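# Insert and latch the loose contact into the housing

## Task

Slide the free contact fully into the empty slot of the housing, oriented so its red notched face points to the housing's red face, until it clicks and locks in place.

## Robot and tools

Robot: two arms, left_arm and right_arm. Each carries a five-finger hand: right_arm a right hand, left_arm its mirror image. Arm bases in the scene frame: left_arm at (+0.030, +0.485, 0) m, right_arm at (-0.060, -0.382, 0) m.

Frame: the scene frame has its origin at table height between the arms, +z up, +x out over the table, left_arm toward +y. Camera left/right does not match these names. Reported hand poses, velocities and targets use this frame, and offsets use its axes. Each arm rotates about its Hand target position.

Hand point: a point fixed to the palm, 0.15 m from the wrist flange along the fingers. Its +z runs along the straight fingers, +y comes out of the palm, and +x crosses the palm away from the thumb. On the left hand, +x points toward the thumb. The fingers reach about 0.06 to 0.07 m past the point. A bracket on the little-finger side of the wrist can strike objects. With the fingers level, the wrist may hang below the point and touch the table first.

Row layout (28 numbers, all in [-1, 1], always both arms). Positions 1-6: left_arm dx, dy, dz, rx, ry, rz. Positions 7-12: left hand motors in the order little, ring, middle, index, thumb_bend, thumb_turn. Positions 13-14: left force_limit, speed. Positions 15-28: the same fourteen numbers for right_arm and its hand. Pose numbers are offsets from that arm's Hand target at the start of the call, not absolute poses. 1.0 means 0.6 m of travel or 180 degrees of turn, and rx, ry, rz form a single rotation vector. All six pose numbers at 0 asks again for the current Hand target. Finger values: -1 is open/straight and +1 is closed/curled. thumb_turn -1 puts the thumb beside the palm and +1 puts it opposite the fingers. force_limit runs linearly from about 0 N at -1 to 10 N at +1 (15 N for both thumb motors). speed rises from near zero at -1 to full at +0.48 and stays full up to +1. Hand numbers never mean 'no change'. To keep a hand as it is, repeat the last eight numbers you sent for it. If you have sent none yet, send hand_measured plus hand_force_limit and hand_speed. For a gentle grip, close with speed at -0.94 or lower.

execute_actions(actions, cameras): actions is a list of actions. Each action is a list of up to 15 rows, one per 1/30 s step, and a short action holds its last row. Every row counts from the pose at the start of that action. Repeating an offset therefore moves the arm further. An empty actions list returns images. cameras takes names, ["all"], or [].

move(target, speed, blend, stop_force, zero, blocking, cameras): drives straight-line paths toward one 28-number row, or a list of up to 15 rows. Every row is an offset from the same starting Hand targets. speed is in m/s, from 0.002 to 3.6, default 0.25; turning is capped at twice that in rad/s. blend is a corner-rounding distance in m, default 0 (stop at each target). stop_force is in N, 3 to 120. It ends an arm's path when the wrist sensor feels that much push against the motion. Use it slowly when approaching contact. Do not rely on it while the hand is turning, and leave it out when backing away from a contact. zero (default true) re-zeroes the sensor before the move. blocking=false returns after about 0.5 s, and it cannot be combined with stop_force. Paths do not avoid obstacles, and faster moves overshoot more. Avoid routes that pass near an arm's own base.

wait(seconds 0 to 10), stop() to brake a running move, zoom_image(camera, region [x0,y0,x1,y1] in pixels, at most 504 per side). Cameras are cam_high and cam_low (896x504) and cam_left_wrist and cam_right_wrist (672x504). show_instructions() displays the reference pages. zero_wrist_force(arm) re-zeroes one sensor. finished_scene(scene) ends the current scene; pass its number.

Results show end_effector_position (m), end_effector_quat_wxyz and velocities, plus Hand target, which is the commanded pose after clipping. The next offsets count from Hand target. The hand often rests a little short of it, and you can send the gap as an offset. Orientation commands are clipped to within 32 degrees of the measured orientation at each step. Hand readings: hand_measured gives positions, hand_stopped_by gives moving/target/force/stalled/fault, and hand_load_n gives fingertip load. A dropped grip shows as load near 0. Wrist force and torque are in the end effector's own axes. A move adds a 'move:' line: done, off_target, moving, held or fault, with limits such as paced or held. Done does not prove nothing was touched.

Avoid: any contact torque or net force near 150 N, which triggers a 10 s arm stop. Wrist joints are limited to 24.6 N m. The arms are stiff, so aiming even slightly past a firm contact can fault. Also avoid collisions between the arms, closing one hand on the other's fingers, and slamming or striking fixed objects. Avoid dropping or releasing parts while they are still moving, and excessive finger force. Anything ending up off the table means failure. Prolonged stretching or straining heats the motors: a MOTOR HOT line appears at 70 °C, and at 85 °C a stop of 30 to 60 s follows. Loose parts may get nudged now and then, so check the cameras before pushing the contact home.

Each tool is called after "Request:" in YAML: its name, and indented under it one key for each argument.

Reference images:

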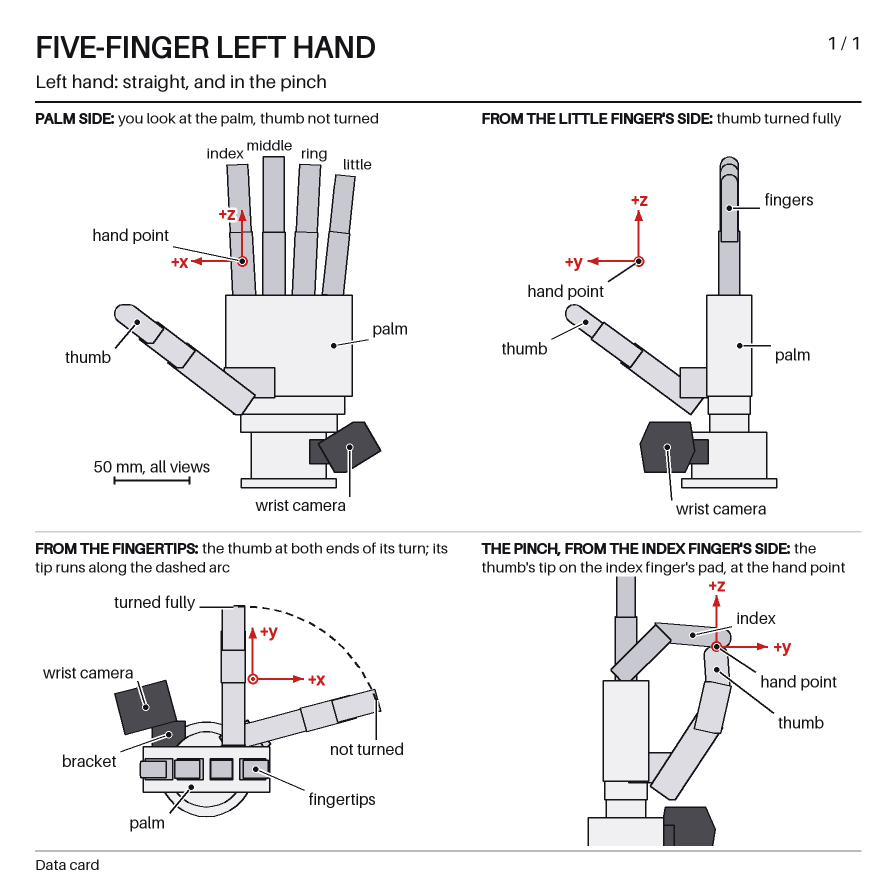

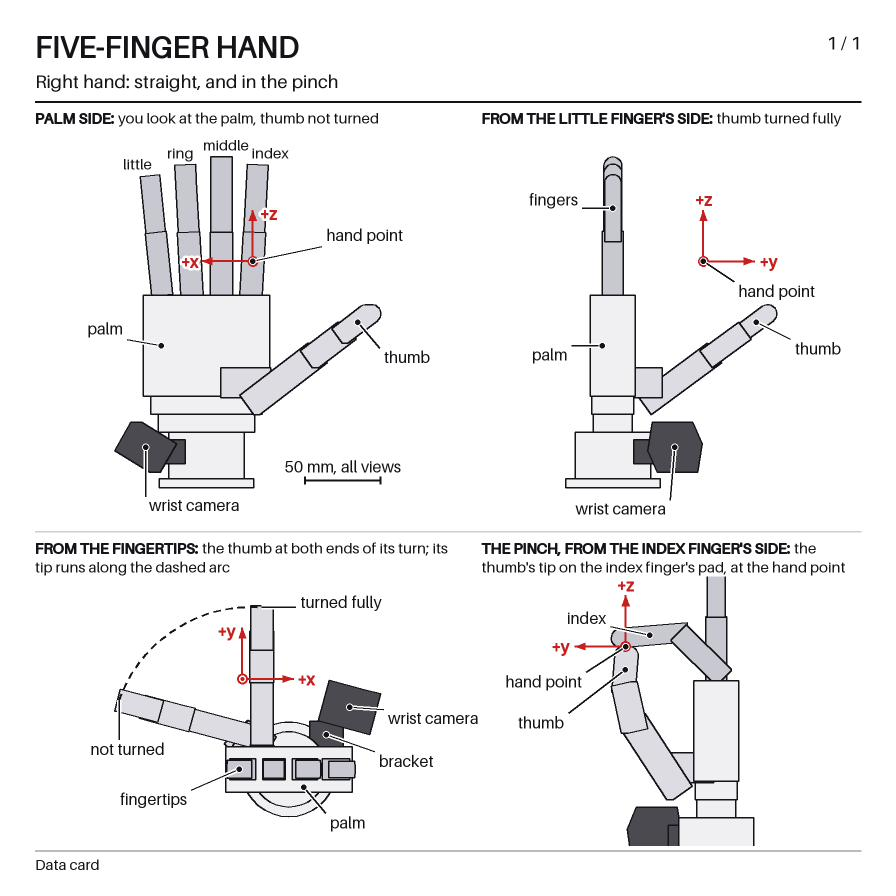

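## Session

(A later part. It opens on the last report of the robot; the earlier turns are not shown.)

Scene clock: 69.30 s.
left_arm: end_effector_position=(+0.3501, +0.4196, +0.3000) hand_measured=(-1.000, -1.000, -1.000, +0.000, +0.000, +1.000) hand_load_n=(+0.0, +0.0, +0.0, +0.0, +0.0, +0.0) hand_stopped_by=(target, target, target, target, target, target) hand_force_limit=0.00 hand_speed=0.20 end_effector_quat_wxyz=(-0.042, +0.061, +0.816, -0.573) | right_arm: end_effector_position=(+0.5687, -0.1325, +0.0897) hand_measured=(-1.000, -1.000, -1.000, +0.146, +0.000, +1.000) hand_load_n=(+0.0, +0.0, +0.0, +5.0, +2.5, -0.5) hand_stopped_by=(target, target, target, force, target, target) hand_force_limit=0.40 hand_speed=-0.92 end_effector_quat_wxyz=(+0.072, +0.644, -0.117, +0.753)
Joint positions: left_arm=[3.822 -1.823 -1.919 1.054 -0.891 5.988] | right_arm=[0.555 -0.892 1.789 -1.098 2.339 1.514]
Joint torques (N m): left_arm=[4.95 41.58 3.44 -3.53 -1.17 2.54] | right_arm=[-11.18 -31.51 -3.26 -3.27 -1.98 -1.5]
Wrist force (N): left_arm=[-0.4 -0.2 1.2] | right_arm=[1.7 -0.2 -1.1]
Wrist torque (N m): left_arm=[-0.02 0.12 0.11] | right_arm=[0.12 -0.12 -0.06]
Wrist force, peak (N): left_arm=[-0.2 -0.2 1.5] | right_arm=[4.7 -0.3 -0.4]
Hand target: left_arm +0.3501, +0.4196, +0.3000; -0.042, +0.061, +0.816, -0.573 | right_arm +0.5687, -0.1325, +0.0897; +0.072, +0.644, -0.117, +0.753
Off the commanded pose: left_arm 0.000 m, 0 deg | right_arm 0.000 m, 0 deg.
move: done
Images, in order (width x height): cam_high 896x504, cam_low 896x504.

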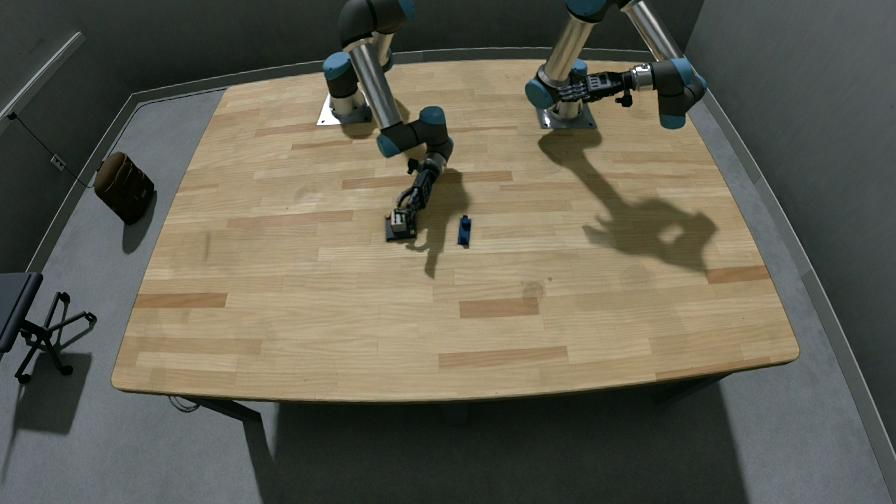

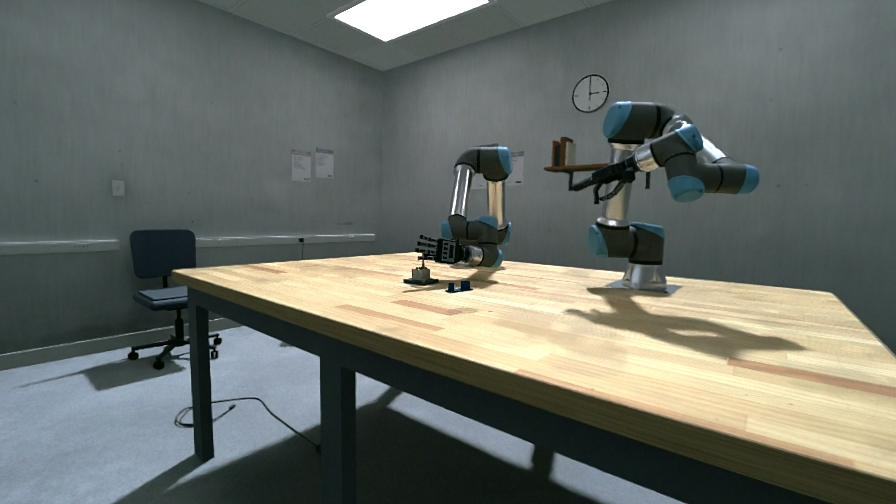

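Request:
move:
  target: [0,0,0,0,0,0,-1,-1,-1,0,0,1,0,0.2,0,0,-0.0133,0,0,0,-1,-1,-1,0.5,0,1,0.4,-0.92]
  speed: 0.025
  stop_force: 5
  cameras: ["cam_high","cam_low","cam_right_wrist"]

Request:
zoom_image:
  camera: "cam_high"
  region: [388, 198, 412, 225]

Request:
zoom_image:
  camera: "cam_low"
  region: [410, 245, 435, 273]

Scene clock: 71.30 s.
left_arm: end_effector_position=(+0.3501, +0.4196, +0.3000) hand_measured=(-1.000, -1.000, -1.000, +0.000, +0.000, +1.000) hand_load_n=(+0.0, +0.0, +0.0, +0.0, +0.0, +0.0) hand_stopped_by=(target, target, target, target, target, target) hand_force_limit=0.00 hand_speed=0.20 end_effector_quat_wxyz=(-0.042, +0.061, +0.816, -0.573) | right_arm: end_effector_position=(+0.5687, -0.1325, +0.0817) hand_measured=(-1.000, -1.000, -1.000, +0.146, +0.000, +1.000) hand_load_n=(+0.0, +0.0, +0.5, +5.0, +3.0, -1.5) hand_stopped_by=(target, target, target, force, target, target) hand_force_limit=0.40 hand_speed=-0.92 end_effector_quat_wxyz=(+0.072, +0.644, -0.117, +0.753)
Joint positions: left_arm=[3.822 -1.823 -1.919 1.054 -0.891 5.988] | right_arm=[0.555 -0.877 1.79 -1.115 2.339 1.514]
Joint torques (N m): left_arm=[5.99 40.39 4.05 -3.66 -1.16 2.59] | right_arm=[-11.45 -31.03 -2.8 -3.05 -1.72 0.78]
Wrist force (N): left_arm=[-0.3 -0.2 1.1] | right_arm=[2.8 -0.9 -1.1]
Wrist torque (N m): left_arm=[-0.01 0.09 0.12] | right_arm=[0.10 -0.08 -0.07]
Wrist force, peak (N): left_arm=[-0.5 -0.2 1.6] | right_arm=[3.6 -1.0 -1.2]
Hand target: left_arm +0.3501, +0.4196, +0.3000; -0.042, +0.061, +0.816, -0.573 | right_arm +0.5687, -0.1325, +0.0817; +0.072, +0.644, -0.117, +0.753
Off the commanded pose: left_arm 0.000 m, 0 deg | right_arm 0.000 m, 0 deg.
move: done
camera_calibration:
cam_right_wrist: T_world_to_cam=[[-0.304767, -0.933194, 0.190435, 0.0288256], [-0.411716, -0.0512151, -0.909872, 0.304655], [0.85884, -0.355704, -0.368602, -0.389273], [0, 0, 0, 1]] pos_world=[0.46854, -0.0959633, 0.128221]
Images, in order (width x height): cam_high 896x504, cam_low 896x504, cam_right_wrist 672x504.

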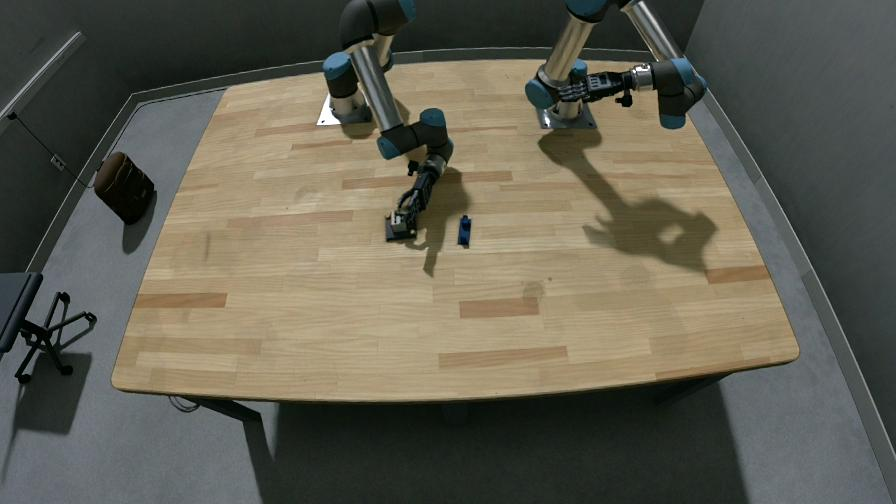

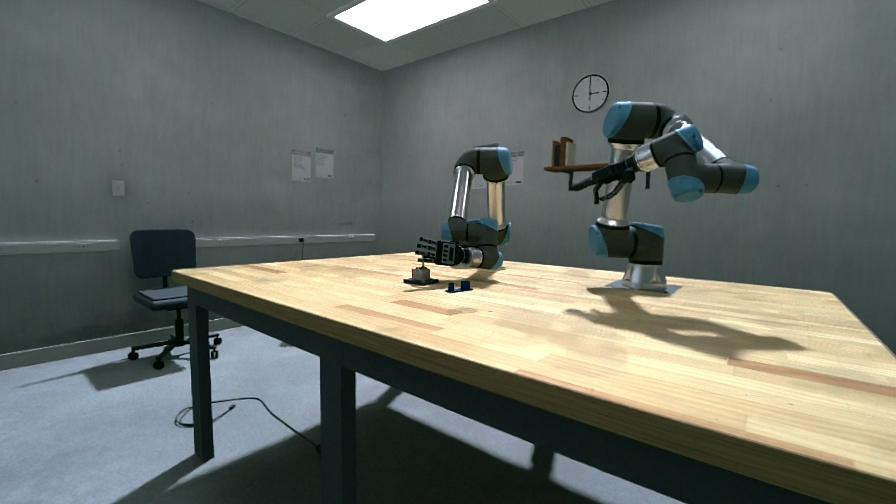

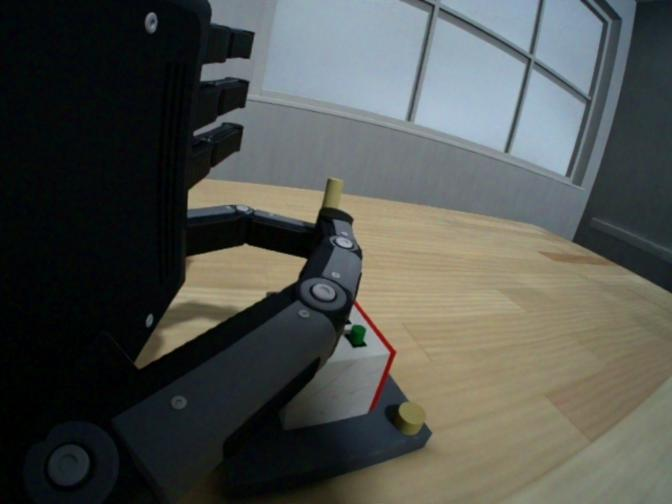

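Scaled by 18.667 from the camera's 896x504 image, which has a finer 1280x720 frame.

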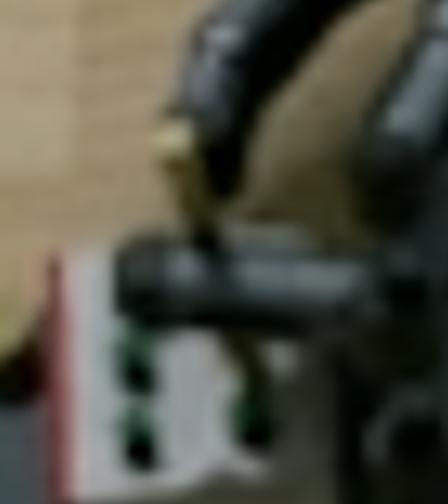

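Scaled by 18.000 from the camera's 896x504 image, which has a finer 1280x720 frame.

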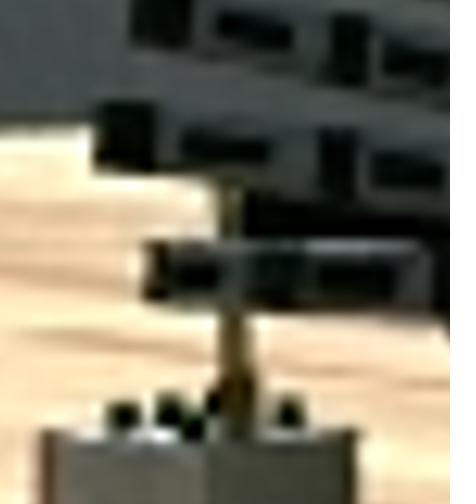

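Request:
move:
  target: [0,0,0,0,0,0,-1,-1,-1,0,0,1,0,0.2,0,0,-0.0175,0,0,0,-1,-1,-1,0.5,0,1,0.4,-0.92]
  speed: 0.025
  stop_force: 6
  cameras: ["cam_high","cam_low","cam_right_wrist"]

Request:
zoom_image:
  camera: "cam_high"
  region: [388, 198, 412, 225]

Request:
zoom_image:
  camera: "cam_low"
  region: [410, 245, 435, 273]

Scene clock: 73.00 s.
left_arm: end_effector_position=(+0.3501, +0.4196, +0.3000) hand_measured=(-1.000, -1.000, -1.000, +0.000, +0.000, +1.000) hand_load_n=(+0.0, +0.0, +0.0, +0.0, +0.0, +0.0) hand_stopped_by=(target, target, target, target, target, target) hand_force_limit=0.00 hand_speed=0.20 end_effector_quat_wxyz=(-0.042, +0.061, +0.816, -0.573) | right_arm: end_effector_position=(+0.5687, -0.1325, +0.0712) hand_measured=(-1.000, -1.000, -1.000, +0.148, +0.000, +1.000) hand_load_n=(-0.5, +0.0, +0.0, +2.5, +3.0, -2.0) hand_stopped_by=(target, target, target, force, target, target) hand_force_limit=0.40 hand_speed=-0.92 end_effector_quat_wxyz=(+0.072, +0.644, -0.117, +0.753)
Joint positions: left_arm=[3.822 -1.823 -1.919 1.054 -0.891 5.988] | right_arm=[0.555 -0.857 1.791 -1.135 2.339 1.514]
Joint torques (N m): left_arm=[5.43 42.05 2.97 -3.73 -0.97 2.49] | right_arm=[-10.41 -31.07 -5.33 -3.3 -1.53 -1.47]
Wrist force (N): left_arm=[-0.2 0.1 1.2] | right_arm=[4.7 1.3 -4.4]
Wrist torque (N m): left_arm=[0.02 0.09 0.12] | right_arm=[0.16 -0.14 -0.01]
Wrist force, peak (N): left_arm=[-0.2 -0.4 1.5] | right_arm=[4.9 1.4 -4.6]
Hand target: left_arm +0.3501, +0.4196, +0.3000; -0.042, +0.061, +0.816, -0.573 | right_arm +0.5687, -0.1325, +0.0712; +0.072, +0.644, -0.117, +0.753
Off the commanded pose: left_arm 0.000 m, 0 deg | right_arm 0.000 m, 0 deg.
move: done
camera_calibration:
cam_right_wrist: T_world_to_cam=[[-0.304767, -0.933194, 0.190435, 0.0308252], [-0.411716, -0.0512151, -0.909872, 0.295101], [0.85884, -0.355704, -0.368602, -0.393143], [0, 0, 0, 1]] pos_world=[0.46854, -0.0959633, 0.117721]
Images, in order (width x height): cam_high 896x504, cam_low 896x504, cam_right_wrist 672x504.

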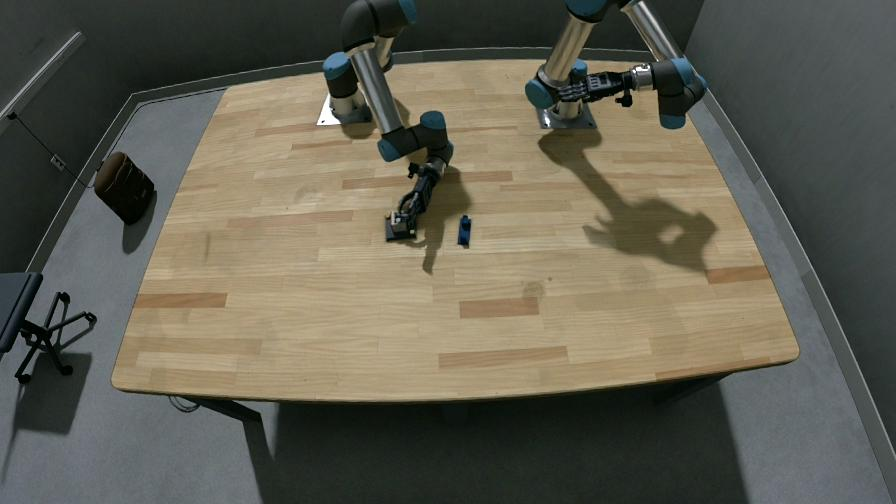

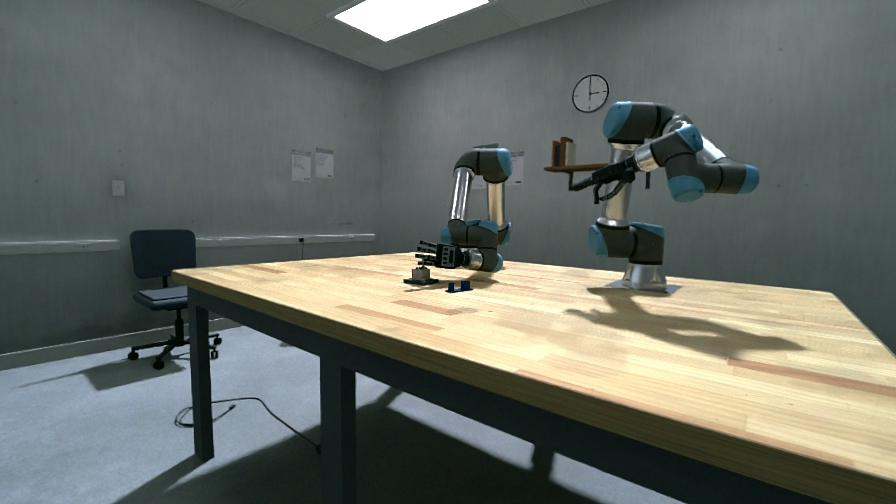

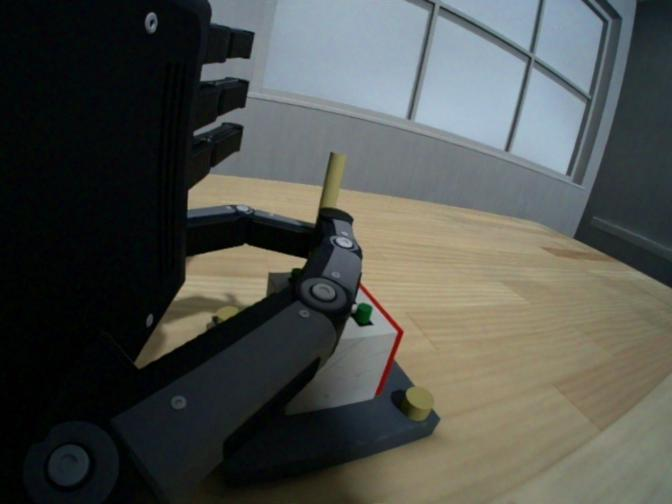

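Scaled by 18.667 from the camera's 896x504 image, which has a finer 1280x720 frame.

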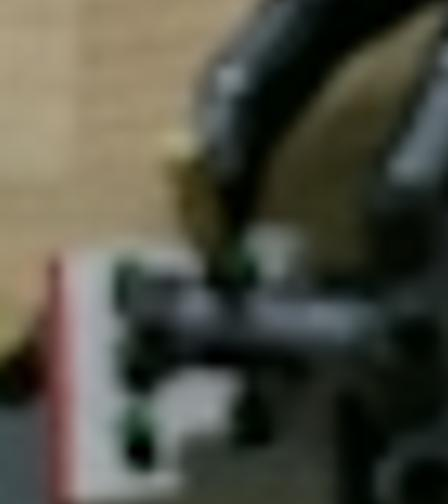

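Scaled by 18.000 from the camera's 896x504 image, which has a finer 1280x720 frame.

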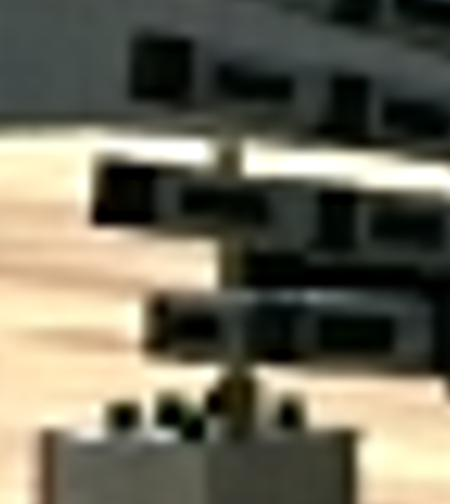

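Request:
move:
  target: [0,0,0,0,0,0,-1,-1,-1,0,0,1,0,0.2,-0.0033,0.0005,0,0,0,0,-1,-1,-1,0.5,0,1,0.4,-0.92]
  speed: 0.02
  cameras: ["cam_high","cam_low","cam_right_wrist"]

Request:
zoom_image:
  camera: "cam_low"
  region: [410, 245, 435, 273]

Scene clock: 74.23 s.
left_arm: end_effector_position=(+0.3501, +0.4196, +0.3000) hand_measured=(-1.000, -1.000, -1.000, +0.000, +0.000, +1.000) hand_load_n=(+0.0, +0.0, +0.0, +0.0, +0.0, +0.0) hand_stopped_by=(target, target, target, target, target, target) hand_force_limit=0.00 hand_speed=0.20 end_effector_quat_wxyz=(-0.042, +0.061, +0.816, -0.573) | right_arm: end_effector_position=(+0.5668, -0.1322, +0.0712) hand_measured=(-1.000, -1.000, -1.000, +0.148, +0.000, +1.000) hand_load_n=(+0.0, +0.0, +0.0, +4.0, +2.0, -0.5) hand_stopped_by=(target, target, target, force, target, target) hand_force_limit=0.40 hand_speed=-0.92 end_effector_quat_wxyz=(+0.072, +0.644, -0.117, +0.753)
Joint positions: left_arm=[3.822 -1.823 -1.919 1.054 -0.891 5.988] | right_arm=[0.557 -0.858 1.795 -1.138 2.341 1.513]
Joint torques (N m): left_arm=[5.16 42.04 3.15 -3.59 -1.1 2.42] | right_arm=[9.48 -48.24 -3.56 -3.7 1.87 -1.65]
Wrist force (N): left_arm=[-0.3 0.0 1.4] | right_arm=[1.1 -0.5 -0.9]
Wrist torque (N m): left_arm=[0.00 0.10 0.11] | right_arm=[0.09 -0.13 0.12]
Wrist force, peak (N): left_arm=[-0.2 -0.5 1.4] | right_arm=[5.1 1.4 -4.6]
Hand target: left_arm +0.3501, +0.4196, +0.3000; -0.042, +0.061, +0.816, -0.573 | right_arm +0.5667, -0.1322, +0.0712; +0.072, +0.644, -0.117, +0.753
Off the commanded pose: left_arm 0.000 m, 0 deg | right_arm 0.000 m, 0 deg.
move: done
camera_calibration:
cam_right_wrist: T_world_to_cam=[[-0.304836, -0.933159, 0.190496, 0.0305541], [-0.411729, -0.0512409, -0.909864, 0.294337], [0.85881, -0.355792, -0.368589, -0.3914], [0, 0, 0, 1]] pos_world=[0.46664, -0.0956631, 0.117721]
Images, in order (width x height): cam_high 896x504, cam_low 896x504, cam_right_wrist 672x504.

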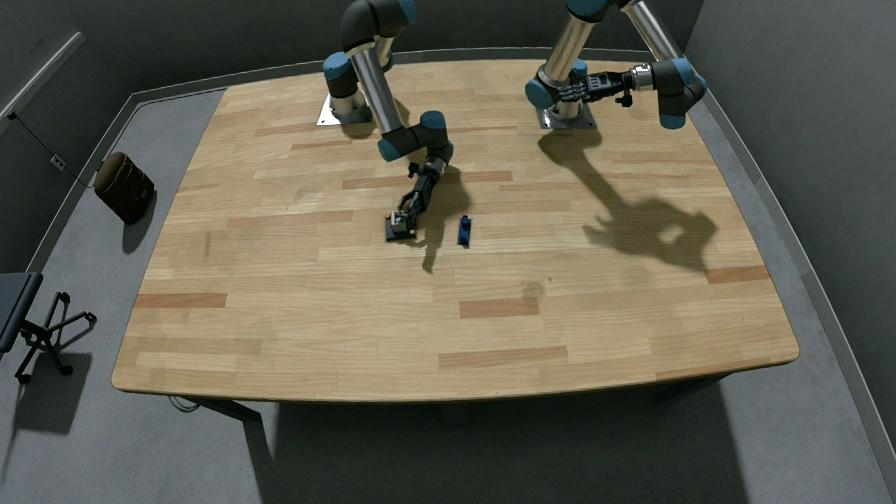

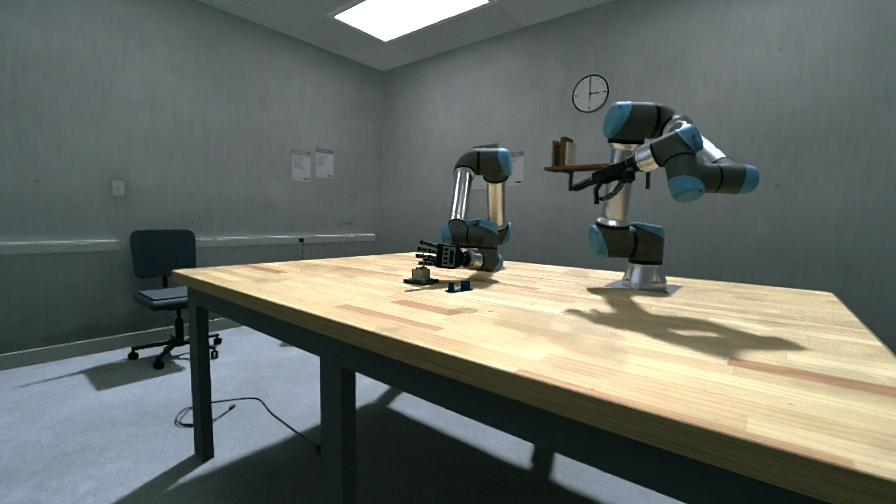

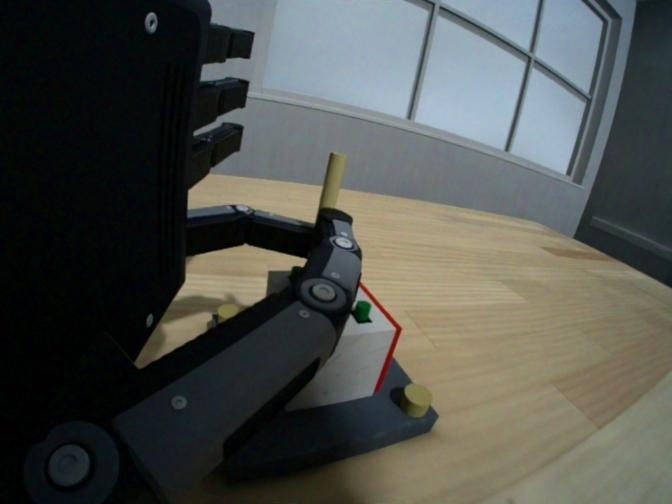

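Scaled by 18.000 from the camera's 896x504 image, which has a finer 1280x720 frame.

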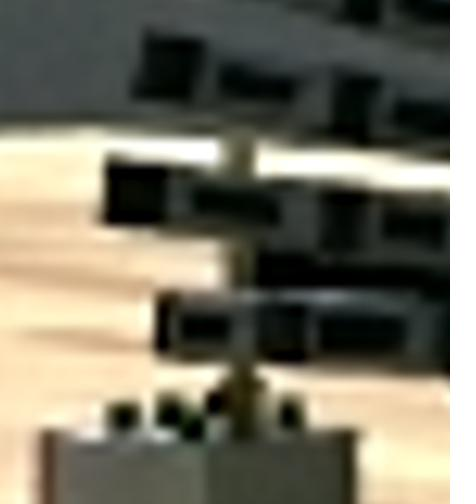

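Request:
move:
  target: [0,0,0,0,0,0,-1,-1,-1,0,0,1,0,0.2,0,0,0,0,0,0,-1,-1,-1,0,0,1,0.4,-0.6]
  speed: 0.02
  cameras: ["cam_high","cam_low","cam_right_wrist"]

Request:
zoom_image:
  camera: "cam_low"
  region: [410, 245, 435, 273]

Request:
zoom_image:
  camera: "cam_high"
  region: [388, 198, 412, 225]

Scene clock: 75.00 s.
left_arm: end_effector_position=(+0.3501, +0.4196, +0.3000) hand_measured=(-1.000, -1.000, -1.000, +0.000, +0.000, +1.000) hand_load_n=(+0.0, +0.0, -0.5, +0.0, +0.0, +0.0) hand_stopped_by=(target, target, target, target, target, target) hand_force_limit=0.00 hand_speed=0.20 end_effector_quat_wxyz=(-0.042, +0.061, +0.816, -0.573) | right_arm: end_effector_position=(+0.5667, -0.1322, +0.0712) hand_measured=(-1.000, -1.000, -1.000, +0.000, +0.000, +1.000) hand_load_n=(+0.0, +0.0, +0.0, +0.0, +0.0, +0.5) hand_stopped_by=(target, target, target, target, target, target) hand_force_limit=0.40 hand_speed=-0.60 end_effector_quat_wxyz=(+0.072, +0.644, -0.117, +0.753)
Joint positions: left_arm=[3.822 -1.823 -1.919 1.054 -0.891 5.988] | right_arm=[0.557 -0.858 1.795 -1.138 2.341 1.513]
Joint torques (N m): left_arm=[7.03 41.37 3.59 -3.54 -1.01 2.53] | right_arm=[9.49 -47.87 -3.53 -3.32 1.3 -1.67]
Wrist force (N): left_arm=[-0.4 -0.2 1.3] | right_arm=[1.5 -0.4 -1.4]
Wrist torque (N m): left_arm=[-0.03 0.11 0.12] | right_arm=[0.11 -0.17 0.14]
Wrist force, peak (N): left_arm=[-0.6 -0.3 1.5] | right_arm=[1.5 -0.5 -1.5]
Hand target: left_arm +0.3501, +0.4196, +0.3000; -0.042, +0.061, +0.816, -0.573 | right_arm +0.5667, -0.1322, +0.0712; +0.072, +0.644, -0.117, +0.753
Off the commanded pose: left_arm 0.000 m, 0 deg | right_arm 0.000 m, 0 deg.
move: done
camera_calibration:
cam_right_wrist: T_world_to_cam=[[-0.304848, -0.933161, 0.190469, 0.0305323], [-0.41172, -0.051213, -0.90987, 0.294295], [0.85881, -0.355792, -0.368589, -0.391314], [0, 0, 0, 1]] pos_world=[0.46654, -0.0956632, 0.117721]
Images, in order (width x height): cam_high 896x504, cam_low 896x504, cam_right_wrist 672x504.

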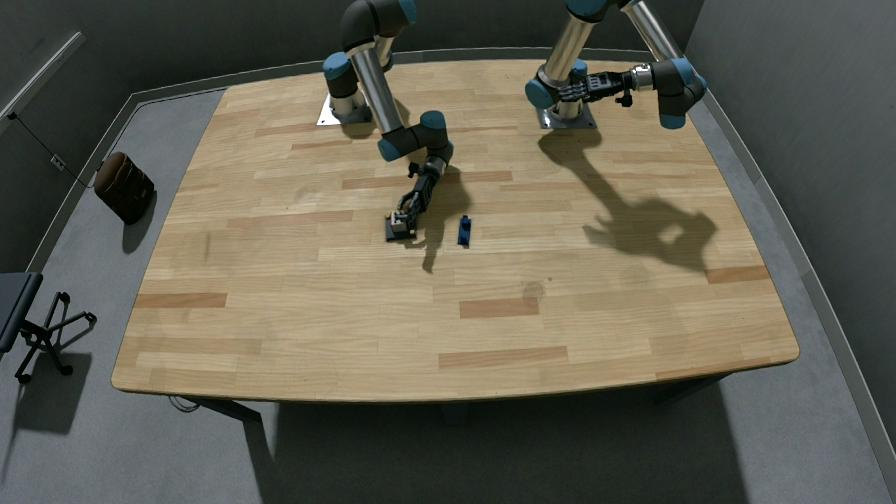

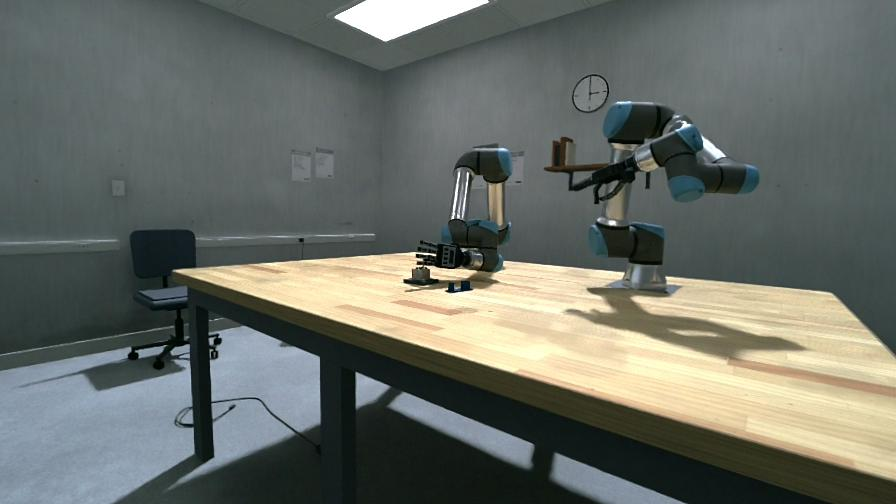

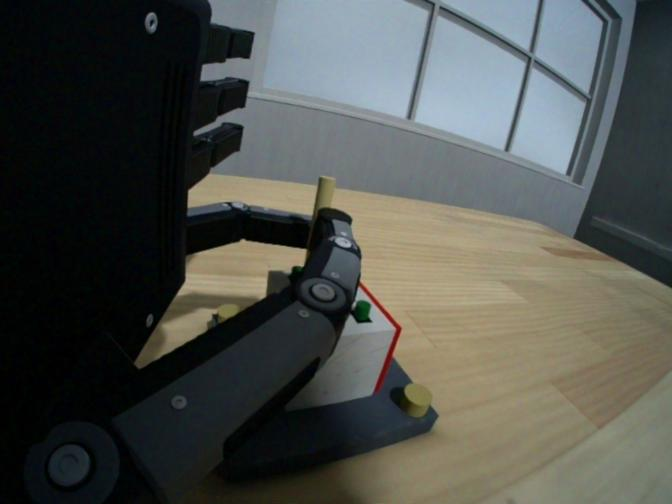

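Scaled by 18.000 from the camera's 896x504 image, which has a finer 1280x720 frame.

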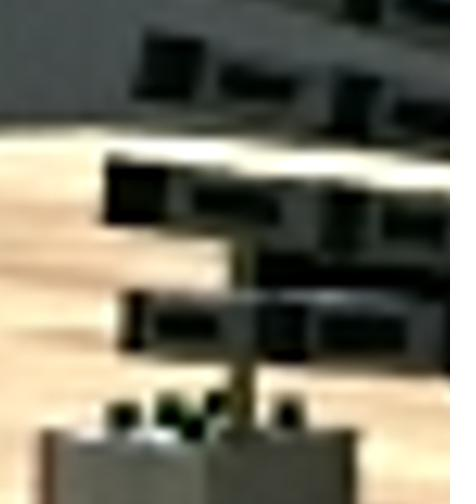

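Scaled by 18.667 from the camera's 896x504 image, which has a finer 1280x720 frame.

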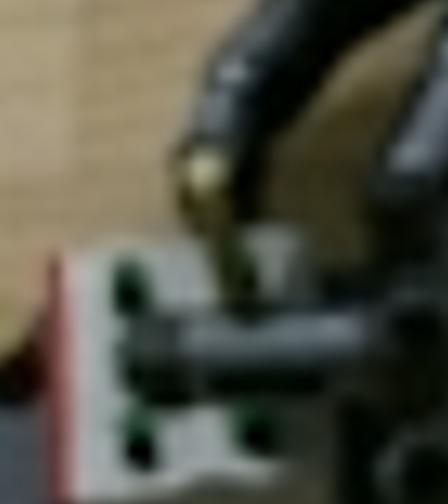

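Request:
move:
  target:
    - [0,0,0,0,0,0,-1,-1,-1,0,0,1,0,0.2,0.026,0.097,0.008,0,0,0,-1,-1,-1,0,0,1,0.4,-0.6]
    - [0,0,0,0,0,0,-1,-1,-1,0,0,1,0,0.2,0.026,0.13,0.22,0,0,0,-1,-1,-1,0,0,1,0.4,-0.6]
  speed: [0.08,0.3]
  blend: [0.01,0]
  cameras: ["cam_high","cam_low","cam_right_wrist"]

Request:
zoom_image:
  camera: "cam_low"
  region: [400, 240, 445, 285]

Request:
zoom_image:
  camera: "cam_high"
  region: [380, 190, 420, 225]

Request:
zoom_image:
  camera: "cam_right_wrist"
  region: [200, 240, 500, 500]

Scene clock: 79.97 s.
left_arm: end_effector_position=(+0.3501, +0.4196, +0.3000) hand_measured=(-1.000, -1.000, -1.000, +0.000, +0.000, +1.000) hand_load_n=(+0.0, +0.0, +0.0, +0.0, +0.0, +0.0) hand_stopped_by=(target, target, target, target, target, target) hand_force_limit=0.00 hand_speed=0.20 end_effector_quat_wxyz=(-0.042, +0.061, +0.816, -0.573) | right_arm: end_effector_position=(+0.5823, -0.0542, +0.2032) hand_measured=(-1.000, -1.000, -1.000, +0.000, +0.000, +1.000) hand_load_n=(+0.0, +0.0, +0.0, +0.0, +0.0, +0.0) hand_stopped_by=(target, target, target, target, target, target) hand_force_limit=0.40 hand_speed=-0.60 end_effector_quat_wxyz=(+0.072, +0.644, -0.117, +0.753)
Joint positions: left_arm=[3.822 -1.823 -1.919 1.054 -0.891 5.988] | right_arm=[0.66 -0.956 1.522 -0.791 2.442 1.481]
Joint torques (N m): left_arm=[6.85 40.9 3.82 -3.56 -1.09 2.46] | right_arm=[9.91 -49.61 -31.5 -0.06 1.64 1.66]
Wrist force (N): left_arm=[-0.4 0.0 1.2] | right_arm=[1.4 -0.3 -1.5]
Wrist torque (N m): left_arm=[0.00 0.12 0.11] | right_arm=[0.12 -0.15 -0.03]
Wrist force, peak (N): left_arm=[-0.3 -0.2 1.6] | right_arm=[2.7 -0.5 -1.2]
Hand target: left_arm +0.3501, +0.4196, +0.3000; -0.042, +0.061, +0.816, -0.573 | right_arm +0.5823, -0.0542, +0.2032; +0.072, +0.644, -0.117, +0.753
Off the commanded pose: left_arm 0.000 m, 0 deg | right_arm 0.000 m, 0 deg.
move: done
camera_calibration:
cam_right_wrist: T_world_to_cam=[[-0.304834, -0.93315, 0.190543, 0.0829266], [-0.411664, -0.0513145, -0.90989, 0.424701], [0.858842, -0.355805, -0.368502, -0.32838], [0, 0, 0, 1]] pos_world=[0.48214, -0.017663, 0.249621]
Images, in order (width x height): cam_high 896x504, cam_low 896x504, cam_right_wrist 672x504.

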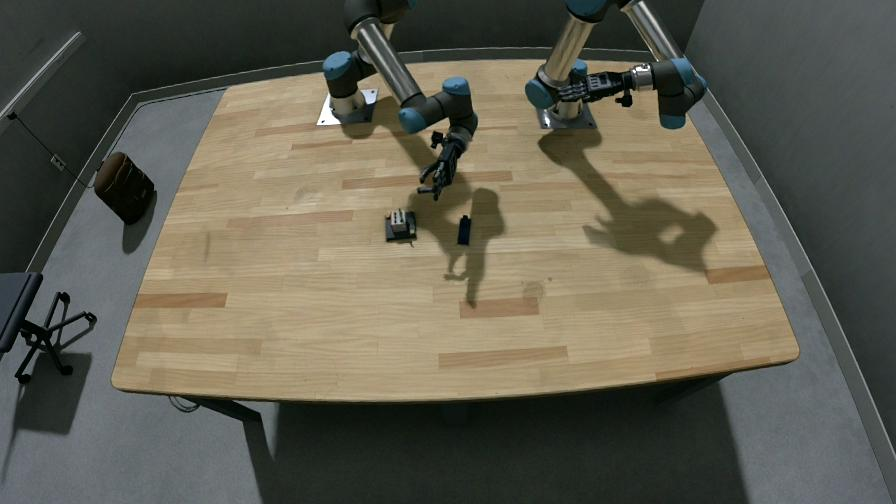

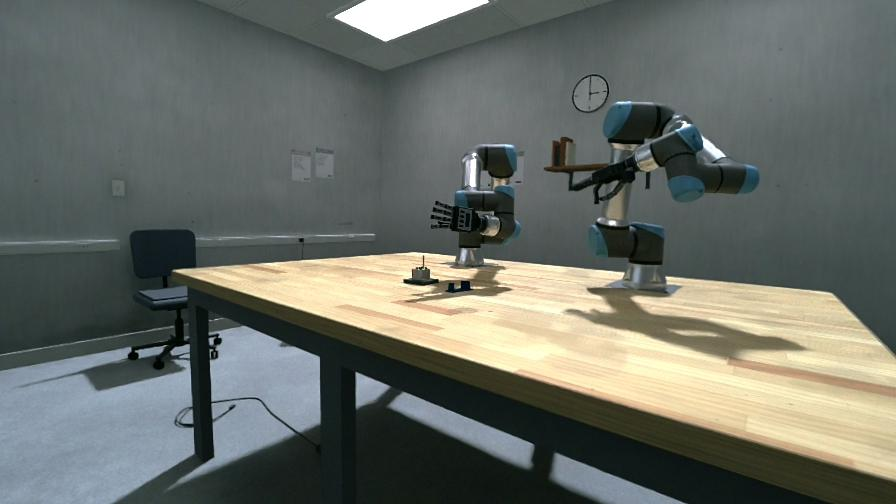

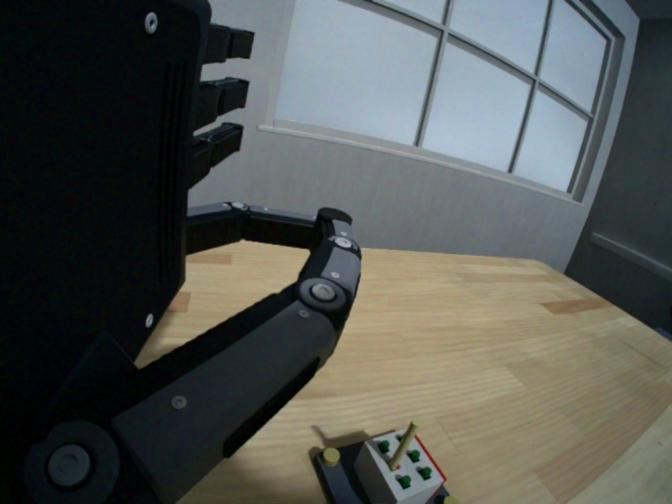

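Scaled by 11.200 from the camera's 896x504 image, which has a finer 1280x720 frame.

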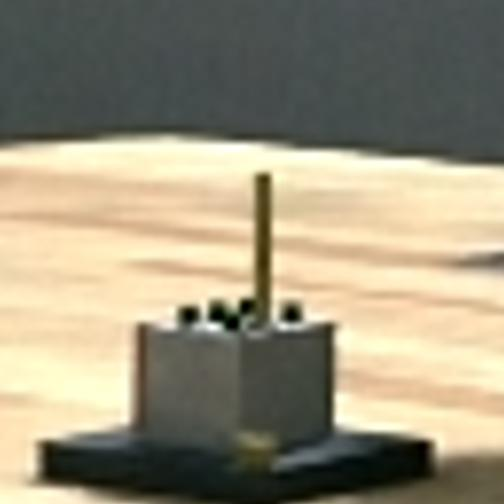

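Scaled by 12.600 from the camera's 896x504 image, which has a finer 1280x720 frame.

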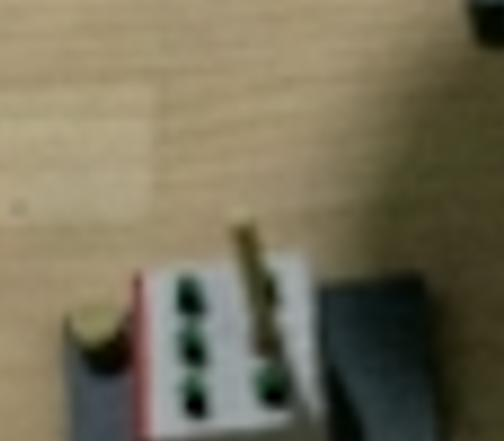

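Scaled by 1.680 from the camera's 672x504 image, which has a finer 960x720 frame.

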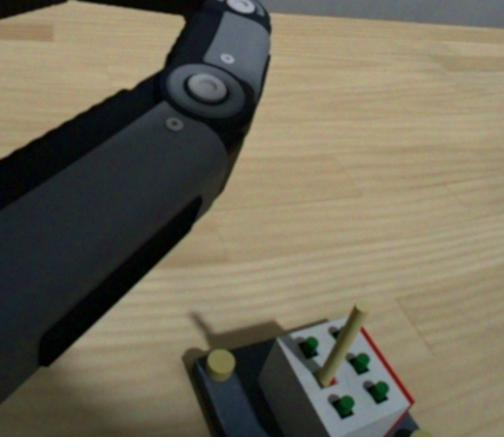

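Request:
move:
  target: [0,0,0,0,0,0,-1,-1,-1,0,0,1,0,0.2,-0.02,-0.0367,-0.02,0.4566,0.2286,0.3689,-1,-1,-1,-1,-1,-1,0.4,-0.2]
  speed: 0.45
  cameras: ["cam_high","cam_low","cam_right_wrist"]

Scene clock: 83.73 s.
left_arm: end_effector_position=(+0.3501, +0.4196, +0.3000) hand_measured=(-1.000, -1.000, -1.000, +0.000, +0.000, +1.000) hand_load_n=(+0.0, +0.0, +0.0, +0.0, +0.0, +0.0) hand_stopped_by=(target, target, target, target, target, target) hand_force_limit=0.00 hand_speed=0.20 end_effector_quat_wxyz=(-0.042, +0.061, +0.816, -0.573) | right_arm: end_effector_position=(+0.5703, -0.0762, +0.1912) hand_measured=(-1.000, -1.000, -1.000, -1.000, -1.000, -1.000) hand_load_n=(+0.0, +0.0, +0.0, +0.0, +0.0, -0.5) hand_stopped_by=(target, target, target, target, target, target) hand_force_limit=0.40 hand_speed=-0.20 end_effector_quat_wxyz=(+0.683, -0.683, +0.183, -0.183)
Joint positions: left_arm=[3.822 -1.823 -1.919 1.054 -0.891 5.988] | right_arm=[-0.062 -1.131 1.655 -0.524 0.409 3.143]
Joint torques (N m): left_arm=[6.51 40.52 2.93 -3.7 -1.08 2.46] | right_arm=[-11.91 -42.71 -8.39 -2.35 -1.8 1.72]
Wrist force (N): left_arm=[-0.2 -0.3 1.2] | right_arm=[0.5 0.5 0.0]
Wrist torque (N m): left_arm=[-0.04 0.09 0.13] | right_arm=[0.23 -0.05 -0.15]
Wrist force, peak (N): left_arm=[-0.3 -0.2 1.6] | right_arm=[1.2 -0.5 -1.6]
Hand target: left_arm +0.3501, +0.4196, +0.3000; -0.042, +0.061, +0.816, -0.573 | right_arm +0.5703, -0.0762, +0.1912; +0.683, -0.683, +0.183, -0.183
Off the commanded pose: left_arm 0.000 m, 0 deg | right_arm 0.000 m, 0 deg.
move: done
camera_calibration:
cam_right_wrist: T_world_to_cam=[[0.23227, -0.147413, -0.961416, 0.0348782], [-0.972613, -0.0264725, -0.230916, 0.599792], [0.00858896, 0.988721, -0.149524, 0.215223], [0, 0, 0, 1]] pos_world=[0.573416, -0.191776, 0.204215]
Images, in order (width x height): cam_high 896x504, cam_low 896x504, cam_right_wrist 672x504.

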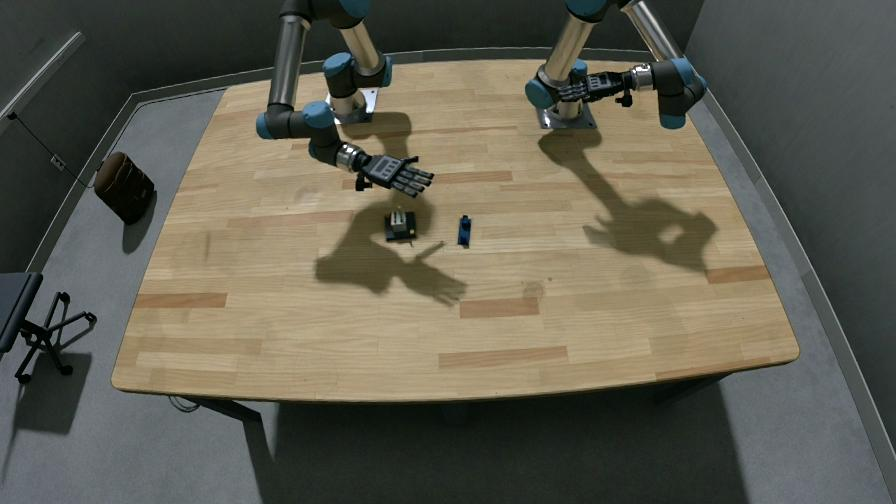

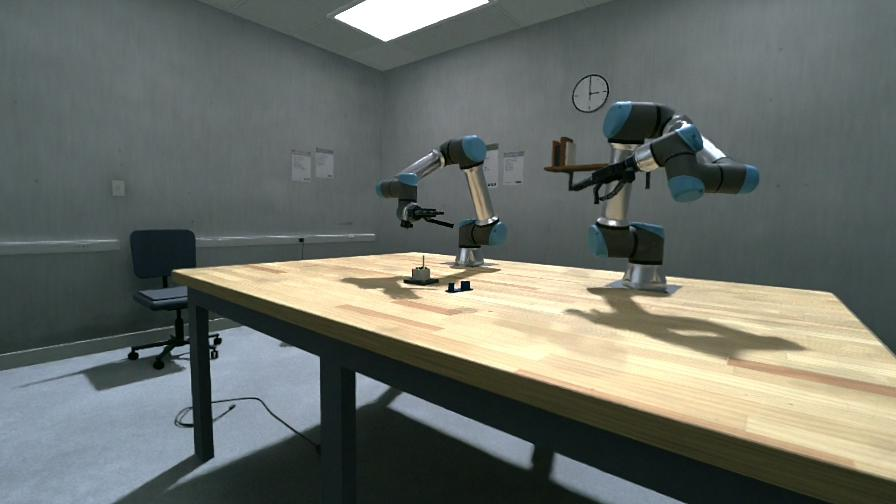

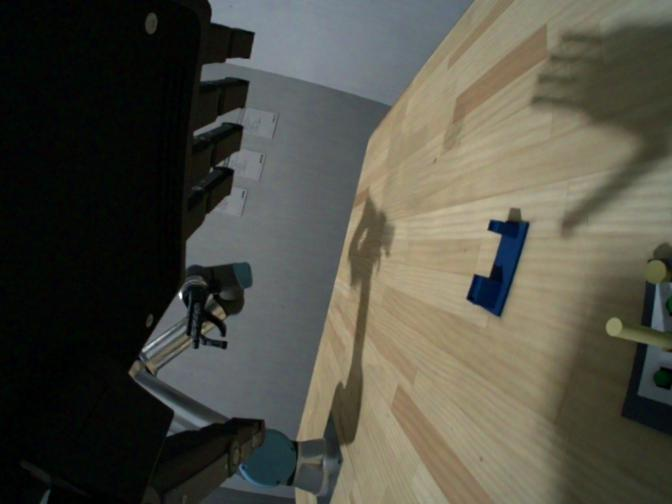

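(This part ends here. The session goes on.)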